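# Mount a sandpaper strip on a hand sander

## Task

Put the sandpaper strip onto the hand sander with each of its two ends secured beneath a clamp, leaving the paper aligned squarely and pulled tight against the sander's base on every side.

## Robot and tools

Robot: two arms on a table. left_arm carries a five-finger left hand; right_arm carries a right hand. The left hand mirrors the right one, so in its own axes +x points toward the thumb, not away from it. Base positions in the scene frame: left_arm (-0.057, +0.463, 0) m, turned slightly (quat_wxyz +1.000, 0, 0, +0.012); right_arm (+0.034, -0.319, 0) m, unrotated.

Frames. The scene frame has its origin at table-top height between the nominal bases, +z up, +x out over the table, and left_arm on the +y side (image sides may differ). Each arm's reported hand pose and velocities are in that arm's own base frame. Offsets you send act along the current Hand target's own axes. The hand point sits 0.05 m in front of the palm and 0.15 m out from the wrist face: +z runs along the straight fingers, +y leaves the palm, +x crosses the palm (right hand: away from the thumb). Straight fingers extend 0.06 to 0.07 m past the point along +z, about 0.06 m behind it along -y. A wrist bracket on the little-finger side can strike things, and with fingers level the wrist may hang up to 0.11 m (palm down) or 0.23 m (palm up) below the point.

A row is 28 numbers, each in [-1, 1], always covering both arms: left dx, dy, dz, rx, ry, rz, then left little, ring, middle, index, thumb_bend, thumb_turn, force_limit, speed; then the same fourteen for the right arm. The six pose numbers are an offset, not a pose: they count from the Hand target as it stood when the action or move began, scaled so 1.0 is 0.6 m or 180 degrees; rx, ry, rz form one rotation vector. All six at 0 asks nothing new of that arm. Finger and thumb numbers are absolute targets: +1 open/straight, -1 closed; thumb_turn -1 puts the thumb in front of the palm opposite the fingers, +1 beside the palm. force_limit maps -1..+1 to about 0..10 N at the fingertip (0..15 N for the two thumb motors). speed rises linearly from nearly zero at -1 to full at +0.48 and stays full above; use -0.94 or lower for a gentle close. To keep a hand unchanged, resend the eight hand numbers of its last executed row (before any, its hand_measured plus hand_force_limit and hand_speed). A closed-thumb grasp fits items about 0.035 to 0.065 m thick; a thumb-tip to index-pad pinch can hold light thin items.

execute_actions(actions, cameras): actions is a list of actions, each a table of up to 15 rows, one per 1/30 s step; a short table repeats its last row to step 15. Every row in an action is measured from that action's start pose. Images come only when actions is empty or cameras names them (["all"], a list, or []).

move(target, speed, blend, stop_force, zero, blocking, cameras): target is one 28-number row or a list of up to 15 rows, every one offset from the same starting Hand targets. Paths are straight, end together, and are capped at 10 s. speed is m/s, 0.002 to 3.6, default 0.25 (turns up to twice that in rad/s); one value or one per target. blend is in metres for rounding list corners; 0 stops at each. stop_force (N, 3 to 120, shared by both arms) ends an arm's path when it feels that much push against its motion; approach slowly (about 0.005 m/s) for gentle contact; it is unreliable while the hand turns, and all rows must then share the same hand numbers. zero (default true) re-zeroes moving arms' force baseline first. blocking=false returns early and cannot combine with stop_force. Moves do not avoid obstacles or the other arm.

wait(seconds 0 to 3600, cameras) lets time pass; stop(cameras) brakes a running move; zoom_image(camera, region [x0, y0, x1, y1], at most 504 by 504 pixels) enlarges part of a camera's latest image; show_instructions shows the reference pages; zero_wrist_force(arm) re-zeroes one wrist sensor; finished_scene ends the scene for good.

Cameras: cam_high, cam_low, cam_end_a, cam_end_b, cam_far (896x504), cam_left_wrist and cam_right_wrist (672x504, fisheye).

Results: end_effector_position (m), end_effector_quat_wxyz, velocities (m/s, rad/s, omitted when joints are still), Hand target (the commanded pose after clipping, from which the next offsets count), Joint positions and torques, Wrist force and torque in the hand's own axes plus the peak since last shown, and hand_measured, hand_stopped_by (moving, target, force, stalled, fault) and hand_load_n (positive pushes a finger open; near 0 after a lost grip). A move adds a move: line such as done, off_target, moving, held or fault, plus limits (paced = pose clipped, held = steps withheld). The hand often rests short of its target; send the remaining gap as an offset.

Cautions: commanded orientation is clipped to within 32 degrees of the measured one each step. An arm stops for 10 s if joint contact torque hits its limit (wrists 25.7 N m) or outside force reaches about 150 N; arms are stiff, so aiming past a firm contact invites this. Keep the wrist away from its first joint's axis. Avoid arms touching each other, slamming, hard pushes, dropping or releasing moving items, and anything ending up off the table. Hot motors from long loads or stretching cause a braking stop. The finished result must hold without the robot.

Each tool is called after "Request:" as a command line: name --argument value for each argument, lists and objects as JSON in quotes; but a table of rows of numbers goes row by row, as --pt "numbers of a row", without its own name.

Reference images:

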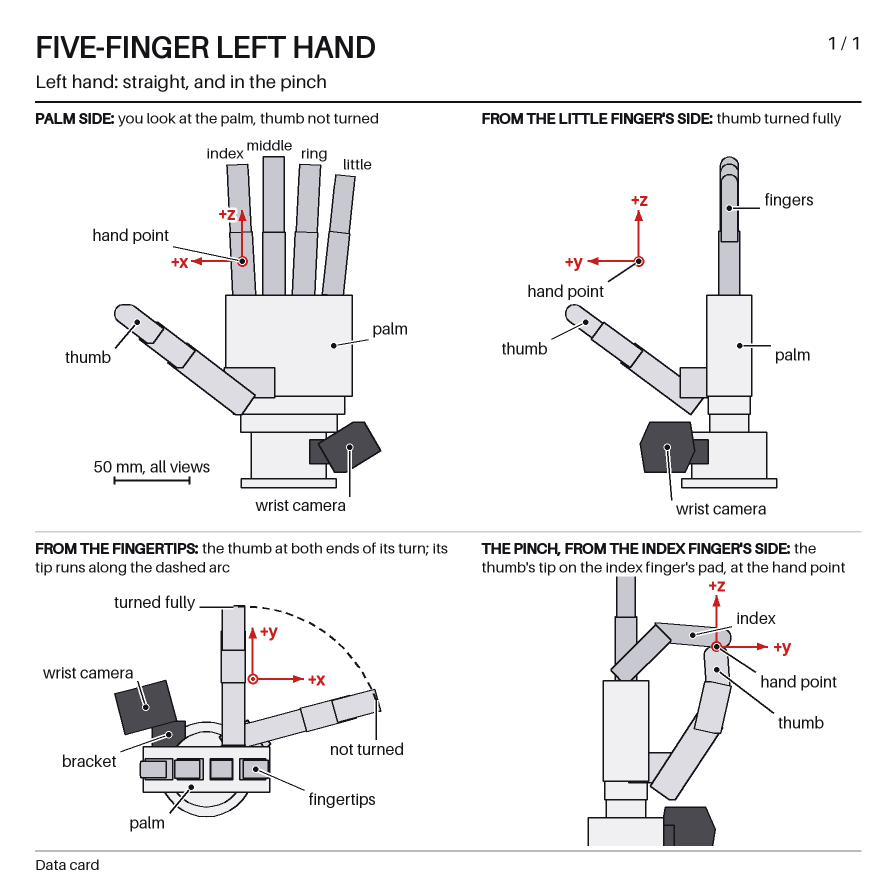

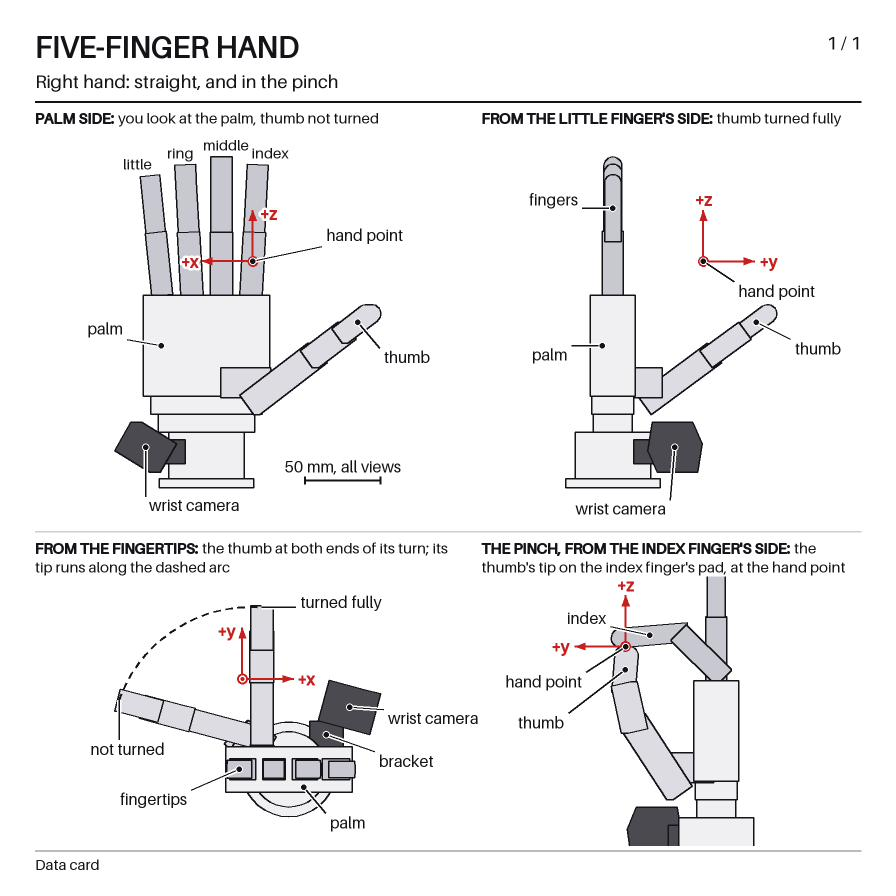

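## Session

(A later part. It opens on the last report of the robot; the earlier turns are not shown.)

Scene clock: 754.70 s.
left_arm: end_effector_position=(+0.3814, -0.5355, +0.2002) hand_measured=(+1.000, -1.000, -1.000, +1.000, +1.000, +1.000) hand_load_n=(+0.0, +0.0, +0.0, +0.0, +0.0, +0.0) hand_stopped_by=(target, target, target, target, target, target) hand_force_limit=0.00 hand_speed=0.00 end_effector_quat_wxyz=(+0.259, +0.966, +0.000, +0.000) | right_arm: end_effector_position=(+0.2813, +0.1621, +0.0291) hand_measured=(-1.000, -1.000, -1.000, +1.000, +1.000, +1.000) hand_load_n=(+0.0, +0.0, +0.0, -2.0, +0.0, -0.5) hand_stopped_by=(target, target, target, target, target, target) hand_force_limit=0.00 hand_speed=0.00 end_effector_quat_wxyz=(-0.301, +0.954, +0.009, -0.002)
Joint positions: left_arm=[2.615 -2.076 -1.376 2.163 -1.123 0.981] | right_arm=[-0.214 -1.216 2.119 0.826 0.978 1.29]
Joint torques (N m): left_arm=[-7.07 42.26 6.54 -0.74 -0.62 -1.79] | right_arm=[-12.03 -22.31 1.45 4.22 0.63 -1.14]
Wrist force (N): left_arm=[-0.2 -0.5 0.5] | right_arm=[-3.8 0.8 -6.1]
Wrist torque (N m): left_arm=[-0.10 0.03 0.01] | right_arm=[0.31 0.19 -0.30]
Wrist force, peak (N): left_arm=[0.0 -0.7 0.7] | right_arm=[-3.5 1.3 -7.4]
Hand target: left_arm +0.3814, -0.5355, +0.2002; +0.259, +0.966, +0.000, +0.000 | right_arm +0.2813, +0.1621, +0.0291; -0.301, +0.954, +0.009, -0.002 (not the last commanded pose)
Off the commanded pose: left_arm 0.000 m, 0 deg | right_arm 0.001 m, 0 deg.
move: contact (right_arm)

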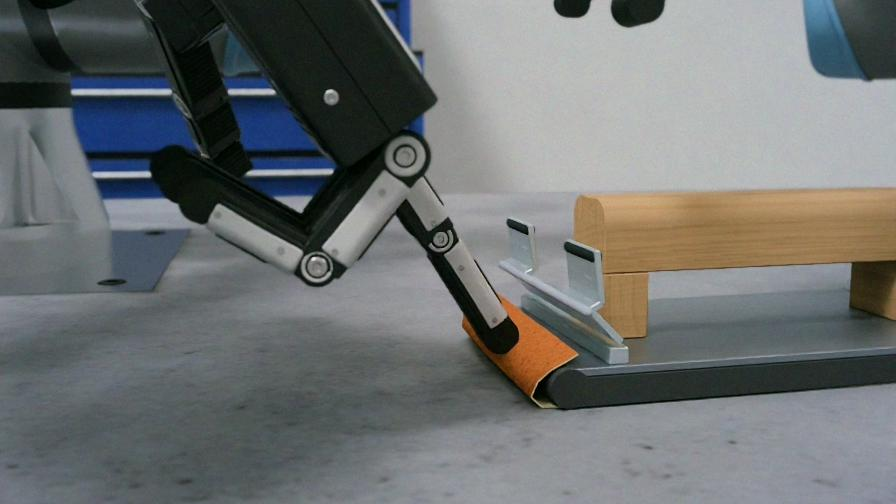

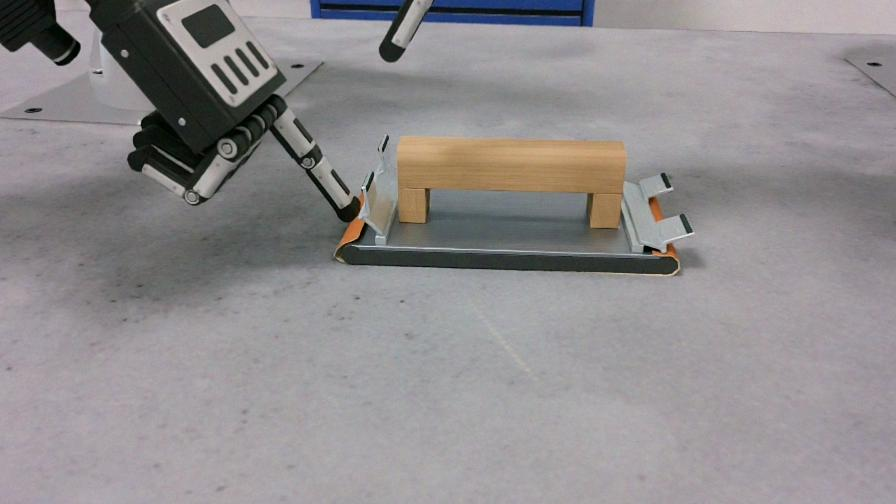

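Request:
move --target '[0,0,0,0,0,0,1,-1,-1,1,1,1,0.0,0.0, 0,0.0145,-0.0142,0,0,0,-1,-1,-1,1,1,1,0.0,0.0]' --speed 0.04

Request:
move --pt "0 0 0 0 0 0 1 -1 -1 1 1 1 0.0 0.0 0 0.0072 0.0102 0 0 0 -1 -1 -1 1 1 1 0.0 0.0" --pt "0 0 0 0 0 0 1 -1 -1 1 1 1 0.0 0.0 0 -0.0027 0.0171 0 0 0 -1 -1 -1 1 1 1 0.0 0.0" --speed 0.02 --stop_force 8 --cameras '["cam_end_b","cam_far"]'

Request:
zoom_image --camera "cam_end_b" --region '[400, 180, 650, 430]'

Request:
zoom_image --camera "cam_far" --region '[260, 80, 460, 280]'

Scene clock: 781.63 s.
left_arm: end_effector_position=(+0.3814, -0.5355, +0.2002) hand_measured=(+1.000, -1.000, -1.000, +1.000, +1.000, +1.000) hand_load_n=(+0.0, +0.0, +0.0, +0.0, +0.0, +0.0) hand_stopped_by=(target, target, target, target, target, target) hand_force_limit=0.00 hand_speed=0.00 end_effector_quat_wxyz=(+0.259, +0.966, +0.000, +0.000) | right_arm: end_effector_position=(+0.2815, +0.1502, +0.0311) hand_measured=(-1.000, -1.000, -1.000, +1.000, +1.000, +1.000) hand_load_n=(+0.0, +0.0, +0.0, +0.0, +0.0, +0.0) hand_stopped_by=(target, target, target, target, target, target) hand_force_limit=0.00 hand_speed=0.00 end_effector_quat_wxyz=(-0.301, +0.954, +0.009, -0.002)
Joint positions: left_arm=[2.615 -2.076 -1.376 2.163 -1.123 0.981] | right_arm=[-0.253 -1.219 2.127 0.848 0.985 1.243]
Joint torques (N m): left_arm=[-7.5 41.58 7.71 -0.68 -0.64 -1.88] | right_arm=[-12.48 -36.29 1.17 5.41 1.33 -1.26]
Wrist force (N): left_arm=[0.0 -0.5 0.5] | right_arm=[-1.3 -1.4 0.1]
Wrist torque (N m): left_arm=[-0.10 0.00 0.02] | right_arm=[-0.18 0.13 -0.11]
Wrist force, peak (N): left_arm=[-0.1 -0.8 0.5] | right_arm=[-3.9 0.7 -6.4]
Hand target: left_arm +0.3814, -0.5355, +0.2002; +0.259, +0.966, +0.000, +0.000 | right_arm +0.2815, +0.1501, +0.0311; -0.301, +0.954, +0.009, -0.002
Off the commanded pose: left_arm 0.000 m, 0 deg | right_arm 0.000 m, 0 deg.
move: done

Scene clock: 783.43 s.
left_arm: end_effector_position=(+0.3814, -0.5355, +0.2002) hand_measured=(+1.000, -1.000, -1.000, +1.000, +1.000, +1.000) hand_load_n=(+0.0, +0.0, +0.0, +0.0, +0.0, +0.0) hand_stopped_by=(target, target, target, target, target, target) hand_force_limit=0.00 hand_speed=0.00 end_effector_quat_wxyz=(+0.259, +0.966, +0.000, +0.000) | right_arm: end_effector_position=(+0.2814, +0.1573, +0.0237) hand_measured=(-1.000, -1.000, -1.000, +1.000, +1.000, +1.000) hand_load_n=(+0.0, +0.0, +0.5, -0.5, -0.5, +0.0) hand_stopped_by=(target, target, target, target, target, target) hand_force_limit=0.00 hand_speed=0.00 end_effector_quat_wxyz=(-0.301, +0.954, +0.009, -0.002)
Joint positions: left_arm=[2.615 -2.076 -1.376 2.163 -1.123 0.981] | right_arm=[-0.23 -1.203 2.127 0.817 0.981 1.271]
Joint torques (N m): left_arm=[-6.66 41.66 7.59 -0.78 -0.73 -1.68] | right_arm=[12.91 -12.2 -21.84 -0.16 -2.89 1.47]
Wrist force (N): left_arm=[-0.1 -0.4 0.7] | right_arm=[-2.5 -0.4 -2.7]
Wrist torque (N m): left_arm=[-0.09 0.03 0.01] | right_arm=[0.10 0.19 -0.30]
Wrist force, peak (N): left_arm=[-0.1 -0.6 0.7] | right_arm=[-2.8 -0.7 -2.5]
Hand target: left_arm +0.3814, -0.5355, +0.2002; +0.259, +0.966, +0.000, +0.000 | right_arm +0.2814, +0.1573, +0.0237; -0.301, +0.954, +0.009, -0.002
Off the commanded pose: left_arm 0.000 m, 0 deg | right_arm 0.000 m, 0 deg.
move: done

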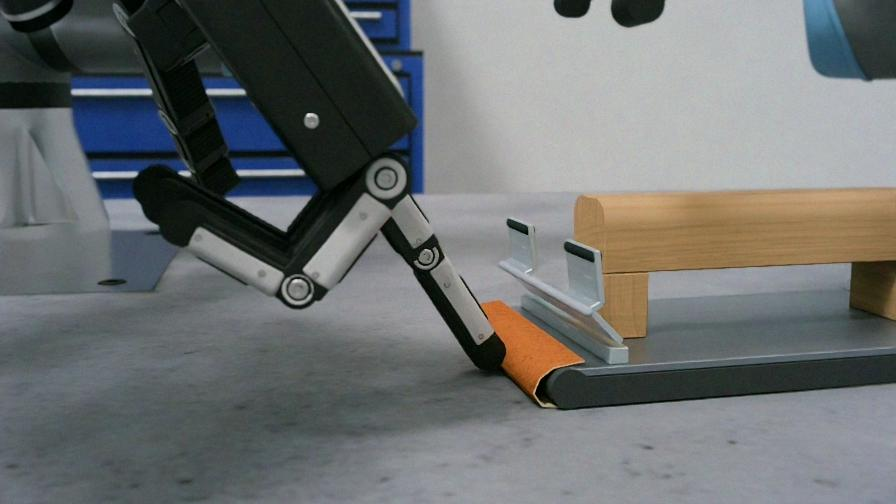

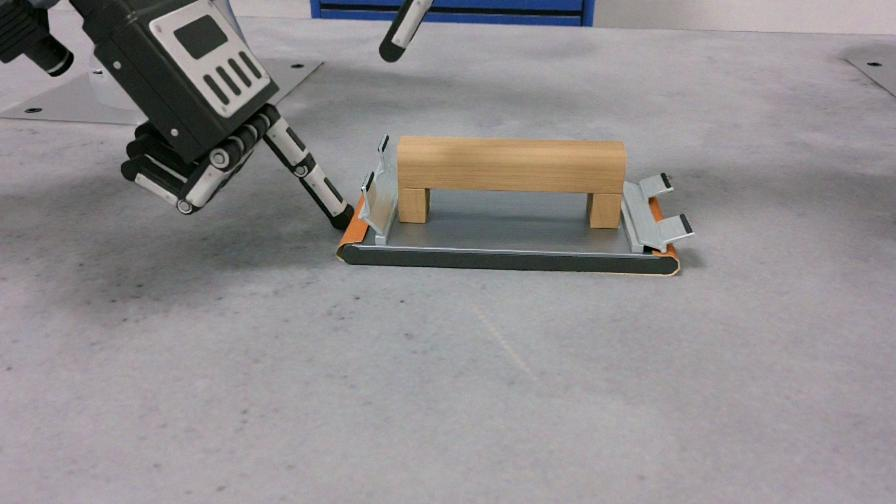

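Scaled by 2.016 from the camera's image (finer frame: 1280x720).

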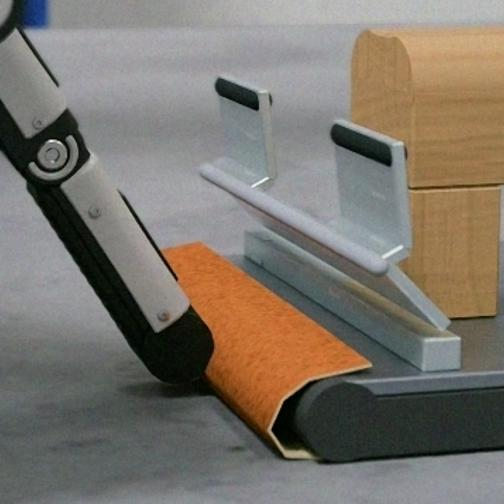

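Scaled by 2.520 from the camera's image (finer frame: 1280x720).

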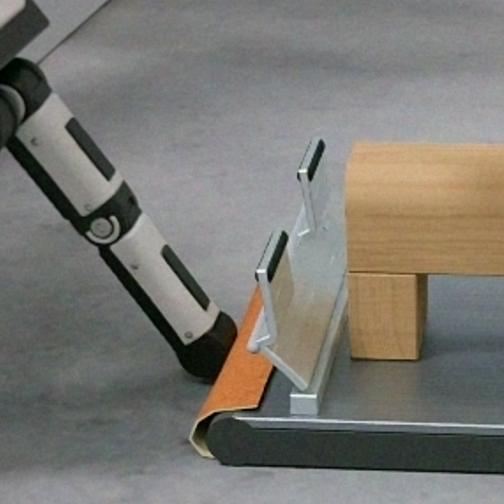

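Request:
move --target '[0,0,0,0,0,0,1,-1,-1,1,1,1,0.0,0.0, 0,-0.0034,0.0024,0,0,0,-1,-1,-1,1,1,1,0.0,0.0]' --speed 0.02 --stop_force 6 --cameras '["cam_end_b"]'

Request:
zoom_image --camera "cam_end_b" --region '[400, 180, 650, 430]'

Scene clock: 794.77 s.
left_arm: end_effector_position=(+0.3814, -0.5355, +0.2002) hand_measured=(+1.000, -1.000, -1.000, +1.000, +1.000, +1.000) hand_load_n=(+0.0, +0.0, +0.0, +0.0, +0.0, +0.0) hand_stopped_by=(target, target, target, target, target, target) hand_force_limit=0.00 hand_speed=0.00 end_effector_quat_wxyz=(+0.259, +0.966, +0.000, +0.000) | right_arm: end_effector_position=(+0.2813, +0.1598, +0.0236) hand_measured=(-1.000, -1.000, -1.000, +1.000, +1.000, +1.000) hand_load_n=(+0.0, +0.0, +0.0, +0.0, +0.0, +0.0) hand_stopped_by=(target, target, target, target, target, target) hand_force_limit=0.00 hand_speed=0.00 end_effector_quat_wxyz=(-0.301, +0.954, +0.009, -0.002)
Joint positions: left_arm=[2.615 -2.076 -1.376 2.163 -1.123 0.981] | right_arm=[-0.221 -1.203 2.125 0.814 0.979 1.281]
Joint torques (N m): left_arm=[-6.91 42.43 7.89 -0.96 -0.71 -1.85] | right_arm=[14.19 -34.85 -21.17 -1.15 -3.05 1.51]
Wrist force (N): left_arm=[0.0 -0.4 0.6] | right_arm=[-3.1 -0.5 -10.3]
Wrist torque (N m): left_arm=[-0.08 0.01 0.02] | right_arm=[0.57 0.24 -0.33]
Wrist force, peak (N): left_arm=[0.0 -0.6 0.7] | right_arm=[-2.9 -1.0 -10.8]
Hand target: left_arm +0.3814, -0.5355, +0.2002; +0.259, +0.966, +0.000, +0.000 | right_arm +0.2813, +0.1598, +0.0236; -0.301, +0.954, +0.009, -0.002
Off the commanded pose: left_arm 0.000 m, 0 deg | right_arm 0.000 m, 0 deg.
move: done

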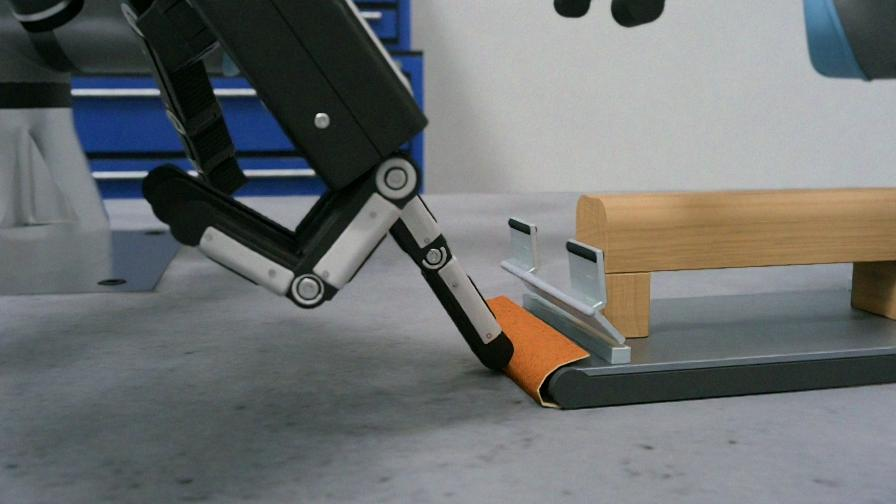

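Scaled by 2.016 from the camera's image (finer frame: 1280x720).

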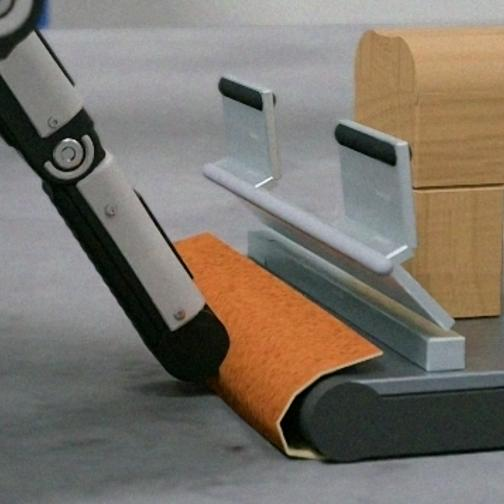

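Request:
move --pt "0 0 0 0 0 0 1 -1 -1 1 1 1 0.0 0.0 0 -0.0042 -0.0031 0 0 0 -1 -1 -1 1 1 1 0.0 0.0" --pt "0 0 0 0 0 0 1 -1 -1 1 1 1 0.0 0.0 0 -0.0094 -0.0046 0 0 0 -1 -1 -1 1 1 1 0.0 0.0" --speed 0.02 --stop_force 9 --cameras '["cam_end_b","cam_far","cam_end_a"]'

Request:
zoom_image --camera "cam_end_b" --region '[400, 180, 650, 430]'

Request:
zoom_image --camera "cam_end_a" --region '[400, 260, 600, 430]'

Scene clock: 807.37 s.
left_arm: end_effector_position=(+0.3814, -0.5355, +0.2002) hand_measured=(+1.000, -1.000, -1.000, +1.000, +1.000, +1.000) hand_load_n=(+0.0, +0.0, +0.0, -0.5, +0.0, +0.0) hand_stopped_by=(target, target, target, target, target, target) hand_force_limit=0.00 hand_speed=0.00 end_effector_quat_wxyz=(+0.259, +0.966, +0.000, +0.000) | right_arm: end_effector_position=(+0.2813, +0.1628, +0.0291) hand_measured=(-1.000, -1.000, -1.000, +1.000, +1.000, +1.000) hand_load_n=(+0.5, +0.0, +0.0, -3.5, -0.5, +0.0) hand_stopped_by=(target, target, target, target, target, target) hand_force_limit=0.00 hand_speed=0.00 end_effector_quat_wxyz=(-0.301, +0.954, +0.009, -0.002)
Joint positions: left_arm=[2.615 -2.076 -1.376 2.163 -1.123 0.981] | right_arm=[-0.211 -1.216 2.119 0.825 0.978 1.293]
Joint torques (N m): left_arm=[-6 41.72 7.93 -0.9 -0.54 -1.76] | right_arm=[13.31 -36.33 -22.36 5.43 -3.47 1.55]
Wrist force (N): left_arm=[-0.1 -0.4 0.7] | right_arm=[-0.8 2.9 -0.8]
Wrist torque (N m): left_arm=[-0.09 0.03 0.01] | right_arm=[0.09 0.05 -0.17]
Wrist force, peak (N): left_arm=[-0.2 -0.6 0.8] | right_arm=[-3.4 -0.9 -10.4]
Hand target: left_arm +0.3814, -0.5355, +0.2002; +0.259, +0.966, +0.000, +0.000 | right_arm +0.2813, +0.1628, +0.0291; -0.301, +0.954, +0.009, -0.002
Off the commanded pose: left_arm 0.000 m, 0 deg | right_arm 0.000 m, 0 deg.
move: done
Images, in order (width x height): cam_end_a 896x504, cam_end_b 896x504, cam_far 896x504.

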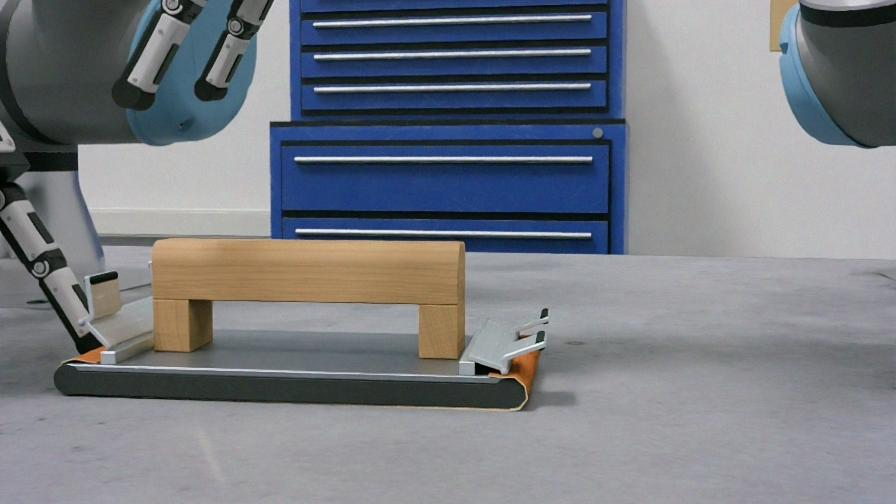

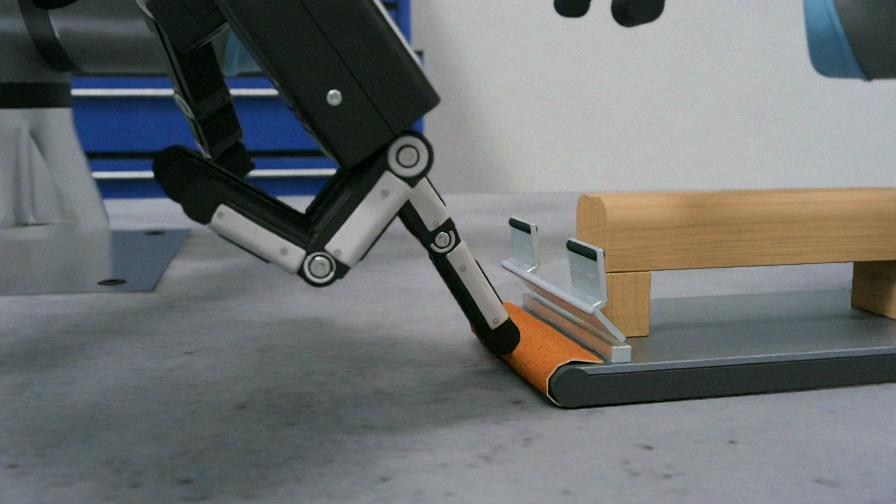

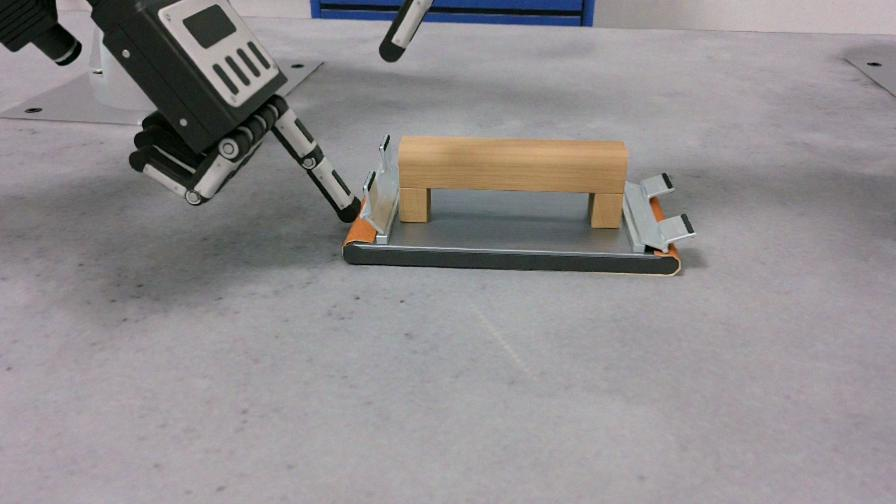

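Scaled by 2.016 from the camera's image (finer frame: 1280x720).

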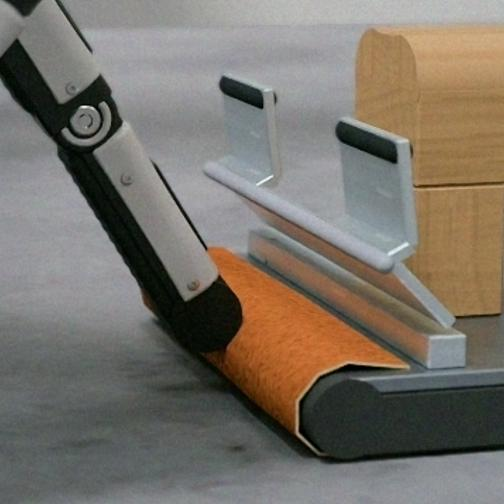

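Scaled by 2.520 from the camera's image (finer frame: 1280x720).

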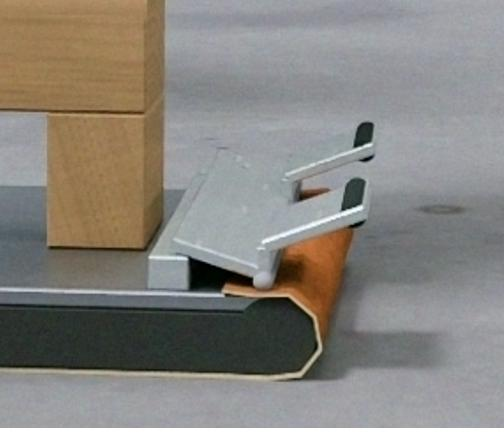

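Request:
move --target '[0,-0.0332,0.0675,0,0,0,1,-1,-1,1,1,1,0.0,0.0, 0,0,0,0,0,0,-1,-1,-1,1,1,1,0.0,0.0]' --speed 0.08 --stop_force 8 --cameras '["cam_end_b","cam_far","cam_end_a","cam_left_wrist"]'

Request:
zoom_image --camera "cam_end_b" --region '[450, 130, 700, 380]'

Request:
zoom_image --camera "cam_far" --region '[300, 50, 500, 250]'

Request:
zoom_image --camera "cam_left_wrist" --region '[300, 0, 500, 200]'

Scene clock: 822.03 s.
left_arm: end_effector_position=(+0.3814, -0.5385, +0.1552) hand_measured=(+1.000, -1.000, -1.000, +1.000, +1.000, +1.000) hand_load_n=(+0.0, +0.0, +0.0, +0.0, +0.0, +0.0) hand_stopped_by=(target, target, target, target, target, target) hand_force_limit=0.00 hand_speed=0.00 end_effector_quat_wxyz=(+0.259, +0.966, +0.000, +0.000) | right_arm: end_effector_position=(+0.2813, +0.1628, +0.0291) hand_measured=(-1.000, -1.000, -1.000, +1.000, +1.000, +1.000) hand_load_n=(+0.0, +0.0, +0.0, -3.5, +0.0, +0.0) hand_stopped_by=(target, target, target, target, target, target) hand_force_limit=0.00 hand_speed=0.00 end_effector_quat_wxyz=(-0.301, +0.954, +0.009, -0.002)
Joint positions: left_arm=[2.61 -2.119 -1.431 2.263 -1.124 0.975] | right_arm=[-0.211 -1.216 2.119 0.825 0.978 1.293]
Joint torques (N m): left_arm=[-6.86 26.97 7.03 -0.55 -0.72 -1.82] | right_arm=[12.57 -34.83 -20.91 3.63 0.01 1.2]
Wrist force (N): left_arm=[-0.2 -0.3 0.4] | right_arm=[-0.9 2.0 -1.4]
Wrist torque (N m): left_arm=[-0.05 0.02 0.01] | right_arm=[0.03 0.09 -0.19]
Wrist force, peak (N): left_arm=[-0.2 -0.6 0.8] | right_arm=[-1.1 2.7 -1.5]
Hand target: left_arm +0.3814, -0.5385, +0.1552; +0.259, +0.966, +0.000, +0.000 | right_arm +0.2813, +0.1628, +0.0291; -0.301, +0.954, +0.009, -0.002
Off the commanded pose: left_arm 0.000 m, 0 deg | right_arm 0.000 m, 0 deg.
move: done
Images, in order (width x height): cam_end_a 896x504, cam_end_b 896x504, cam_far 896x504, cam_left_wrist 672x504.

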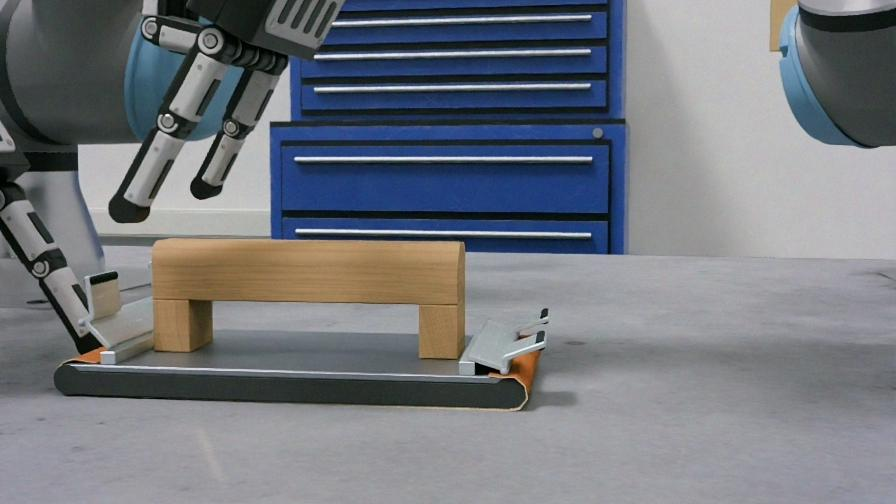

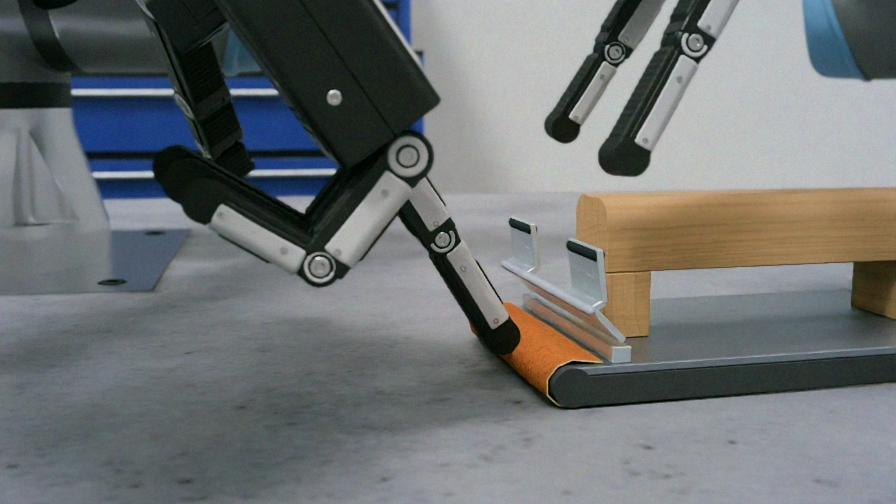

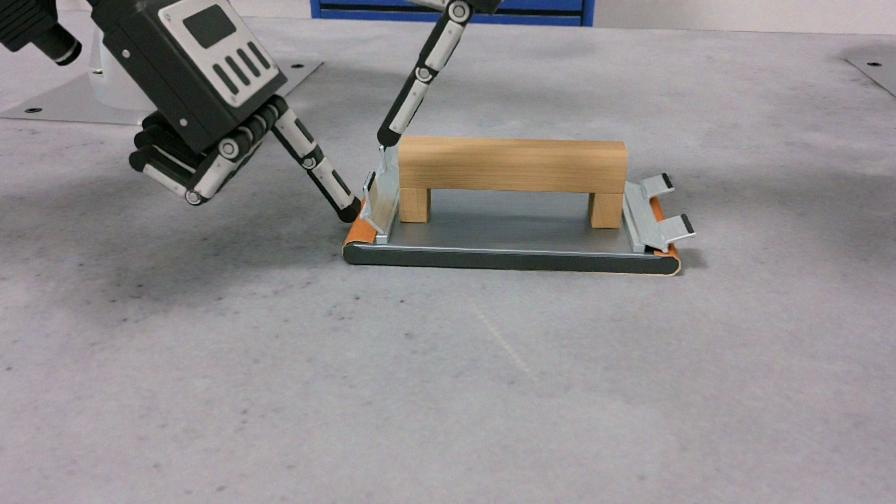

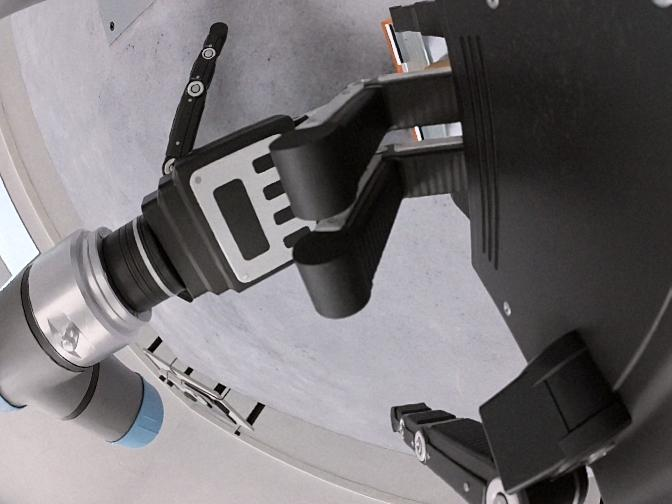

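Scaled by 2.016 from the camera's image (finer frame: 1280x720).

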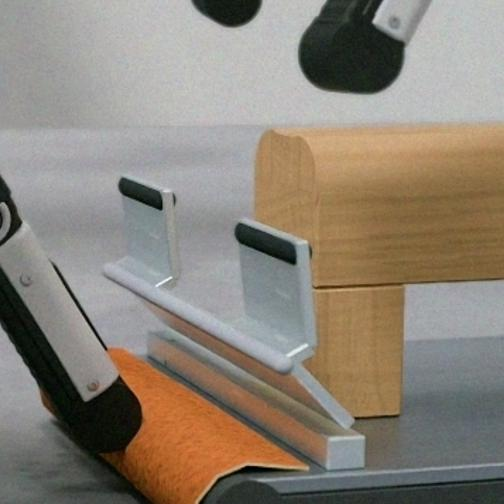

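Scaled by 2.520 from the camera's image (finer frame: 1280x720).

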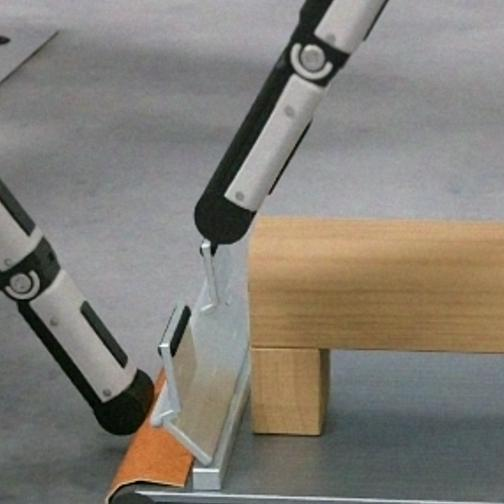

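Scaled by 2.520 from the camera's image (finer frame: 960x720).

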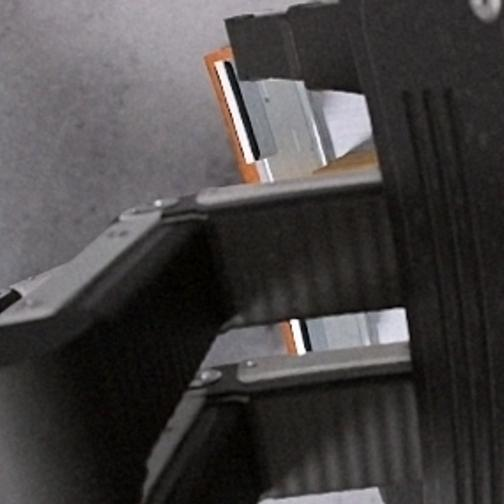

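Request:
move --target '[0,-0.0275,0.0476,0,0,0,1,-1,-1,1,1,1,0.0,0.0, 0,0,0,0,0,0,-1,-1,-1,1,1,1,0.0,0.0]' --speed 0.04 --stop_force 5 --cameras '["cam_end_b","cam_far"]'

Request:
zoom_image --camera "cam_end_b" --region '[450, 180, 700, 430]'

Request:
zoom_image --camera "cam_far" --region '[300, 100, 500, 300]'

Scene clock: 846.90 s.
left_arm: end_effector_position=(+0.3814, -0.5385, +0.1222) hand_measured=(+1.000, -1.000, -1.000, +1.000, +1.000, +1.000) hand_load_n=(+0.0, +0.0, +0.0, +0.0, +0.0, +0.0) hand_stopped_by=(target, target, target, target, target, target) hand_force_limit=0.00 hand_speed=0.00 end_effector_quat_wxyz=(+0.259, +0.966, +0.000, +0.000) | right_arm: end_effector_position=(+0.2813, +0.1628, +0.0291) hand_measured=(-1.000, -1.000, -1.000, +1.000, +1.000, +1.000) hand_load_n=(+0.0, +0.0, +0.0, -3.0, +0.0, +0.0) hand_stopped_by=(target, target, target, target, target, target) hand_force_limit=0.00 hand_speed=0.00 end_effector_quat_wxyz=(-0.301, +0.954, +0.009, -0.002)
Joint positions: left_arm=[2.61 -2.152 -1.469 2.335 -1.124 0.975] | right_arm=[-0.211 -1.216 2.119 0.825 0.978 1.293]
Joint torques (N m): left_arm=[-6.83 28.22 6.22 -0.46 0.85 -1.84] | right_arm=[11.15 -32.79 -19.76 1.63 0.38 0.88]
Wrist force (N): left_arm=[-0.3 -0.2 0.5] | right_arm=[-1.0 1.9 -1.1]
Wrist torque (N m): left_arm=[-0.05 0.05 -0.01] | right_arm=[0.00 0.10 -0.20]
Wrist force, peak (N): left_arm=[-0.3 -0.4 0.8] | right_arm=[-1.3 2.1 -1.3]
Hand target: left_arm +0.3814, -0.5385, +0.1222; +0.259, +0.966, +0.000, +0.000 | right_arm +0.2813, +0.1628, +0.0291; -0.301, +0.954, +0.009, -0.002
Off the commanded pose: left_arm 0.000 m, 0 deg | right_arm 0.000 m, 0 deg.
move: done

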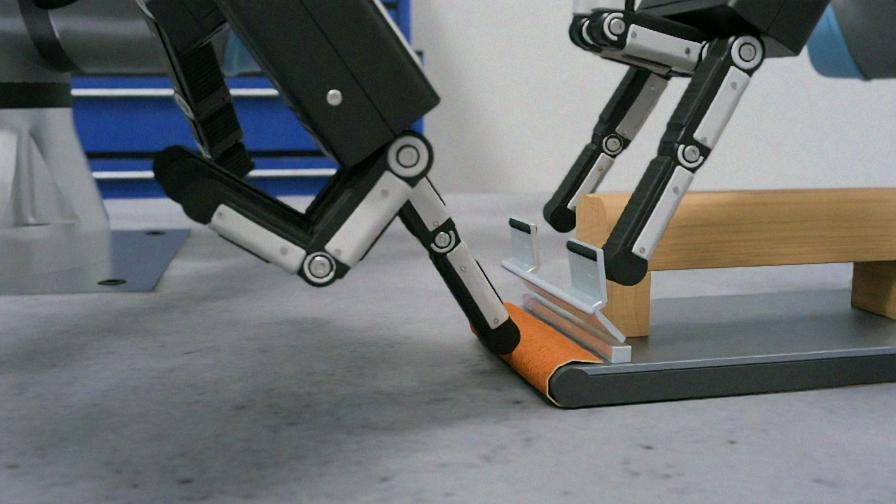

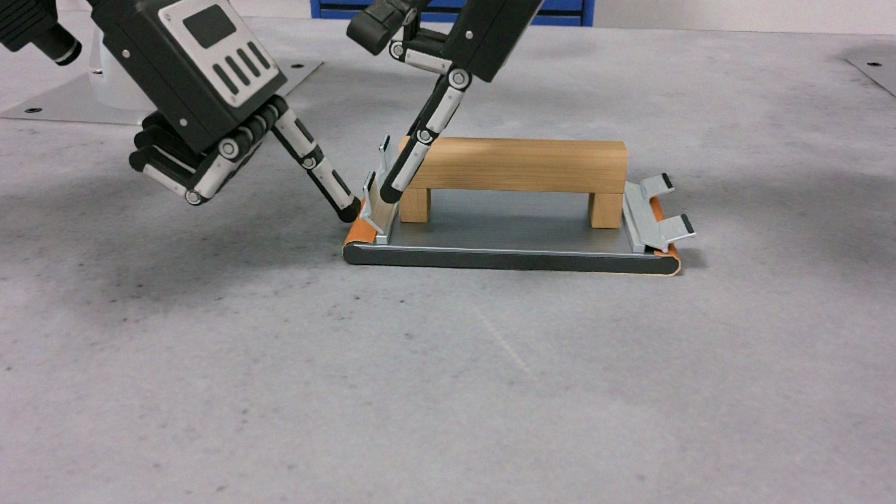

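Scaled by 2.016 from the camera's image (finer frame: 1280x720).

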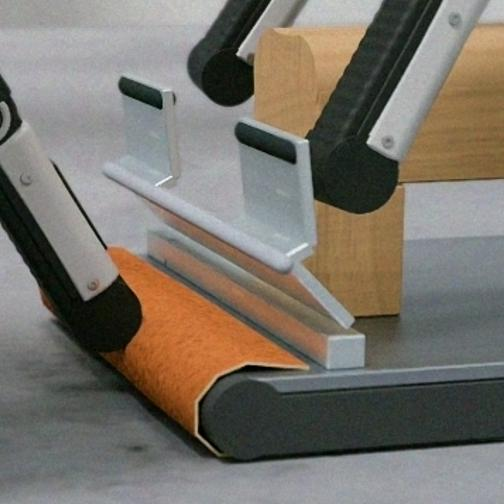

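Scaled by 2.520 from the camera's image (finer frame: 1280x720).

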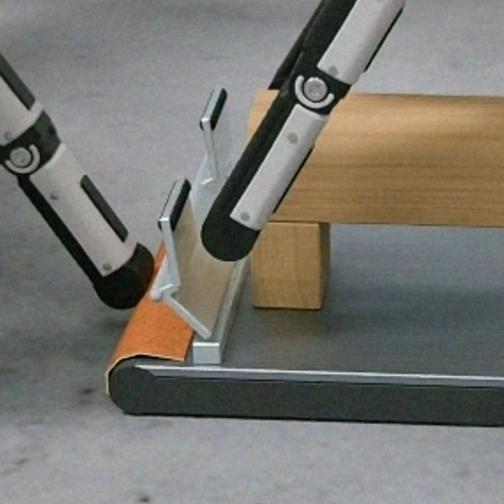

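Request:
move --pt "0 0 0 0 0 0 1 -1 -1 1 1 1 0.0 0.0 0 0 0 0 0 0 -1 -1 -1 1 1 1 0.0 0.0" --pt "0 0.0012 0.0045 0 0 0 1 -1 -1 1 1 1 0.0 0.0 0 0 0 0 0 0 -1 -1 -1 1 1 1 0.0 0.0" --pt "0 0.011 0.014 0 0 0 1 -1 -1 1 1 1 0.0 0.0 0 0 0 0 0 0 -1 -1 -1 1 1 1 0.0 0.0" --speed 0.03 --stop_force 8 --cameras '["cam_end_b","cam_far","cam_end_a"]'

Request:
zoom_image --camera "cam_end_b" --region '[450, 180, 700, 430]'

Request:
zoom_image --camera "cam_far" --region '[300, 100, 500, 300]'

Scene clock: 863.37 s.
left_arm: end_effector_position=(+0.3814, -0.5485, +0.1182) hand_measured=(+1.000, -1.000, -1.000, +1.000, +1.000, +1.000) hand_load_n=(-0.5, +0.0, +0.0, +0.0, -0.5, +0.0) hand_stopped_by=(target, target, target, target, target, target) hand_force_limit=0.00 hand_speed=0.00 end_effector_quat_wxyz=(+0.259, +0.966, +0.000, +0.000) | right_arm: end_effector_position=(+0.2813, +0.1628, +0.0291) hand_measured=(-1.000, -1.000, -1.000, +1.000, +1.000, +1.000) hand_load_n=(+0.0, +0.0, +0.0, -0.5, +0.0, +0.0) hand_stopped_by=(target, target, target, target, target, target) hand_force_limit=0.00 hand_speed=0.00 end_effector_quat_wxyz=(-0.301, +0.954, +0.009, -0.002)
Joint positions: left_arm=[2.592 -2.171 -1.447 2.339 -1.129 0.956] | right_arm=[-0.211 -1.216 2.119 0.825 0.978 1.293]
Joint torques (N m): left_arm=[-6.08 28.62 24.86 -0.98 -0.74 -1.87] | right_arm=[10.32 -31.47 -18.28 1.05 0.33 0.45]
Wrist force (N): left_arm=[-0.4 0.7 0.5] | right_arm=[-1.1 -0.4 -1.6]
Wrist torque (N m): left_arm=[0.15 0.07 -0.05] | right_arm=[-0.04 0.08 -0.22]
Wrist force, peak (N): left_arm=[1.3 -5.1 -4.6] | right_arm=[-2.0 2.3 -3.3]
Hand target: left_arm +0.3814, -0.5485, +0.1182; +0.259, +0.966, +0.000, +0.000 | right_arm +0.2813, +0.1628, +0.0291; -0.301, +0.954, +0.009, -0.002
Off the commanded pose: left_arm 0.000 m, 0 deg | right_arm 0.000 m, 0 deg.
move: done
Images, in order (width x height): cam_end_a 896x504, cam_end_b 896x504, cam_far 896x504.

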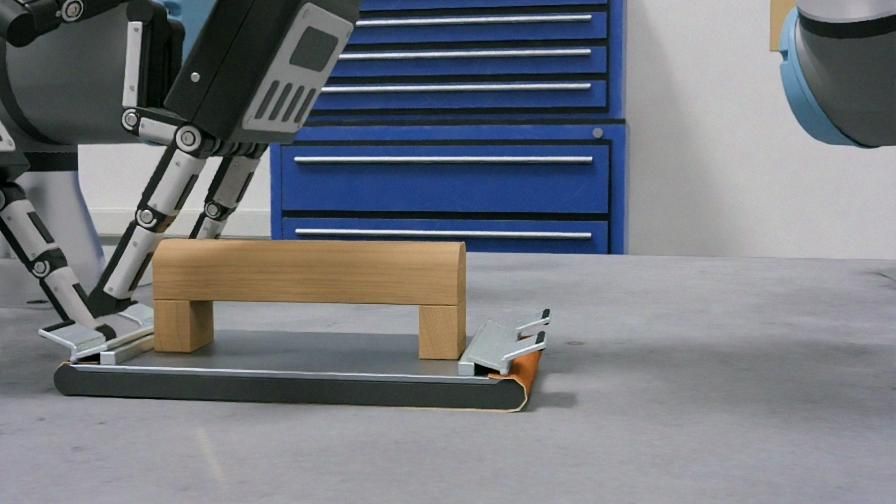

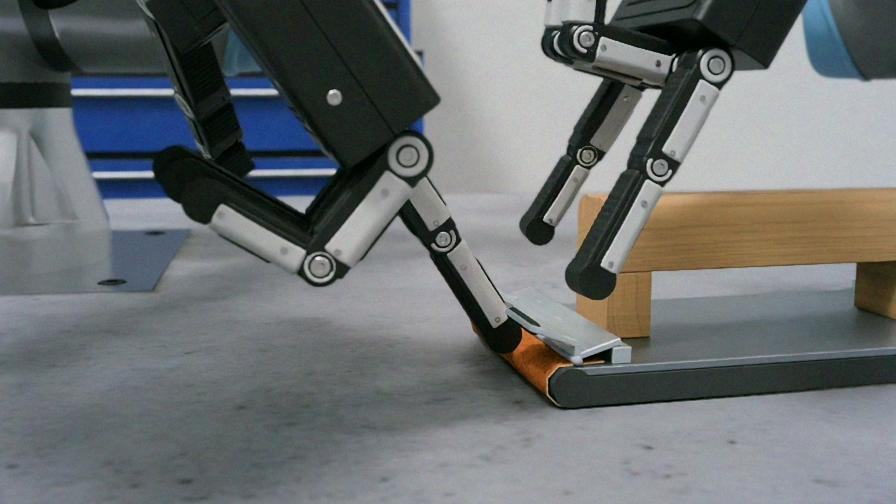

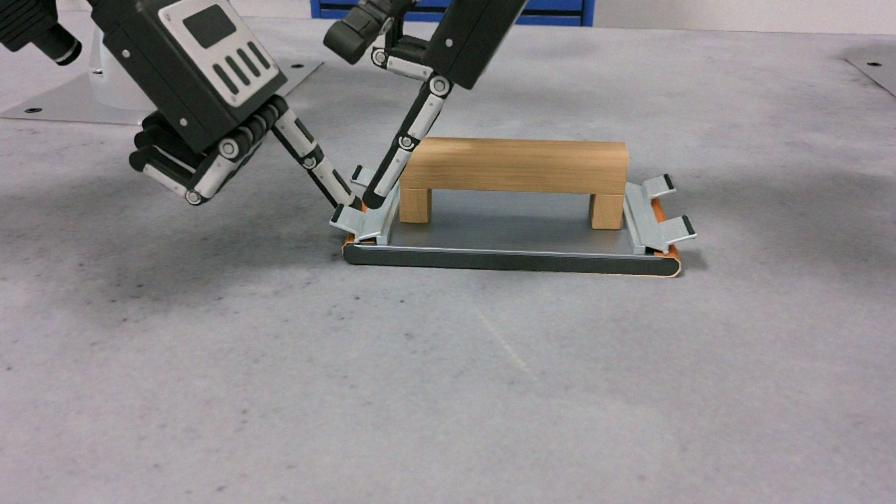

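Scaled by 2.016 from the camera's image (finer frame: 1280x720).

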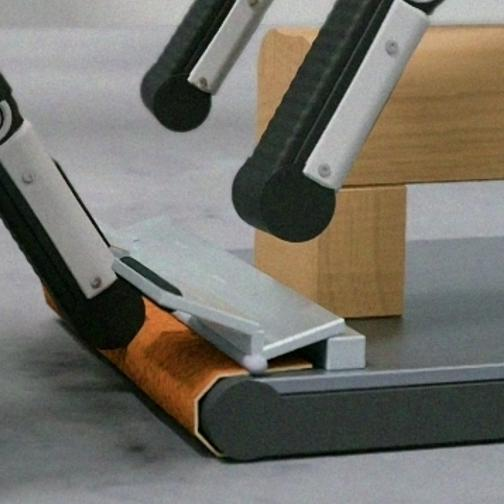

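Scaled by 2.520 from the camera's image (finer frame: 1280x720).

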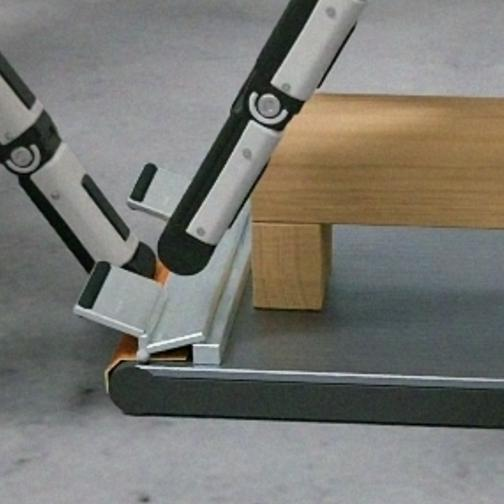

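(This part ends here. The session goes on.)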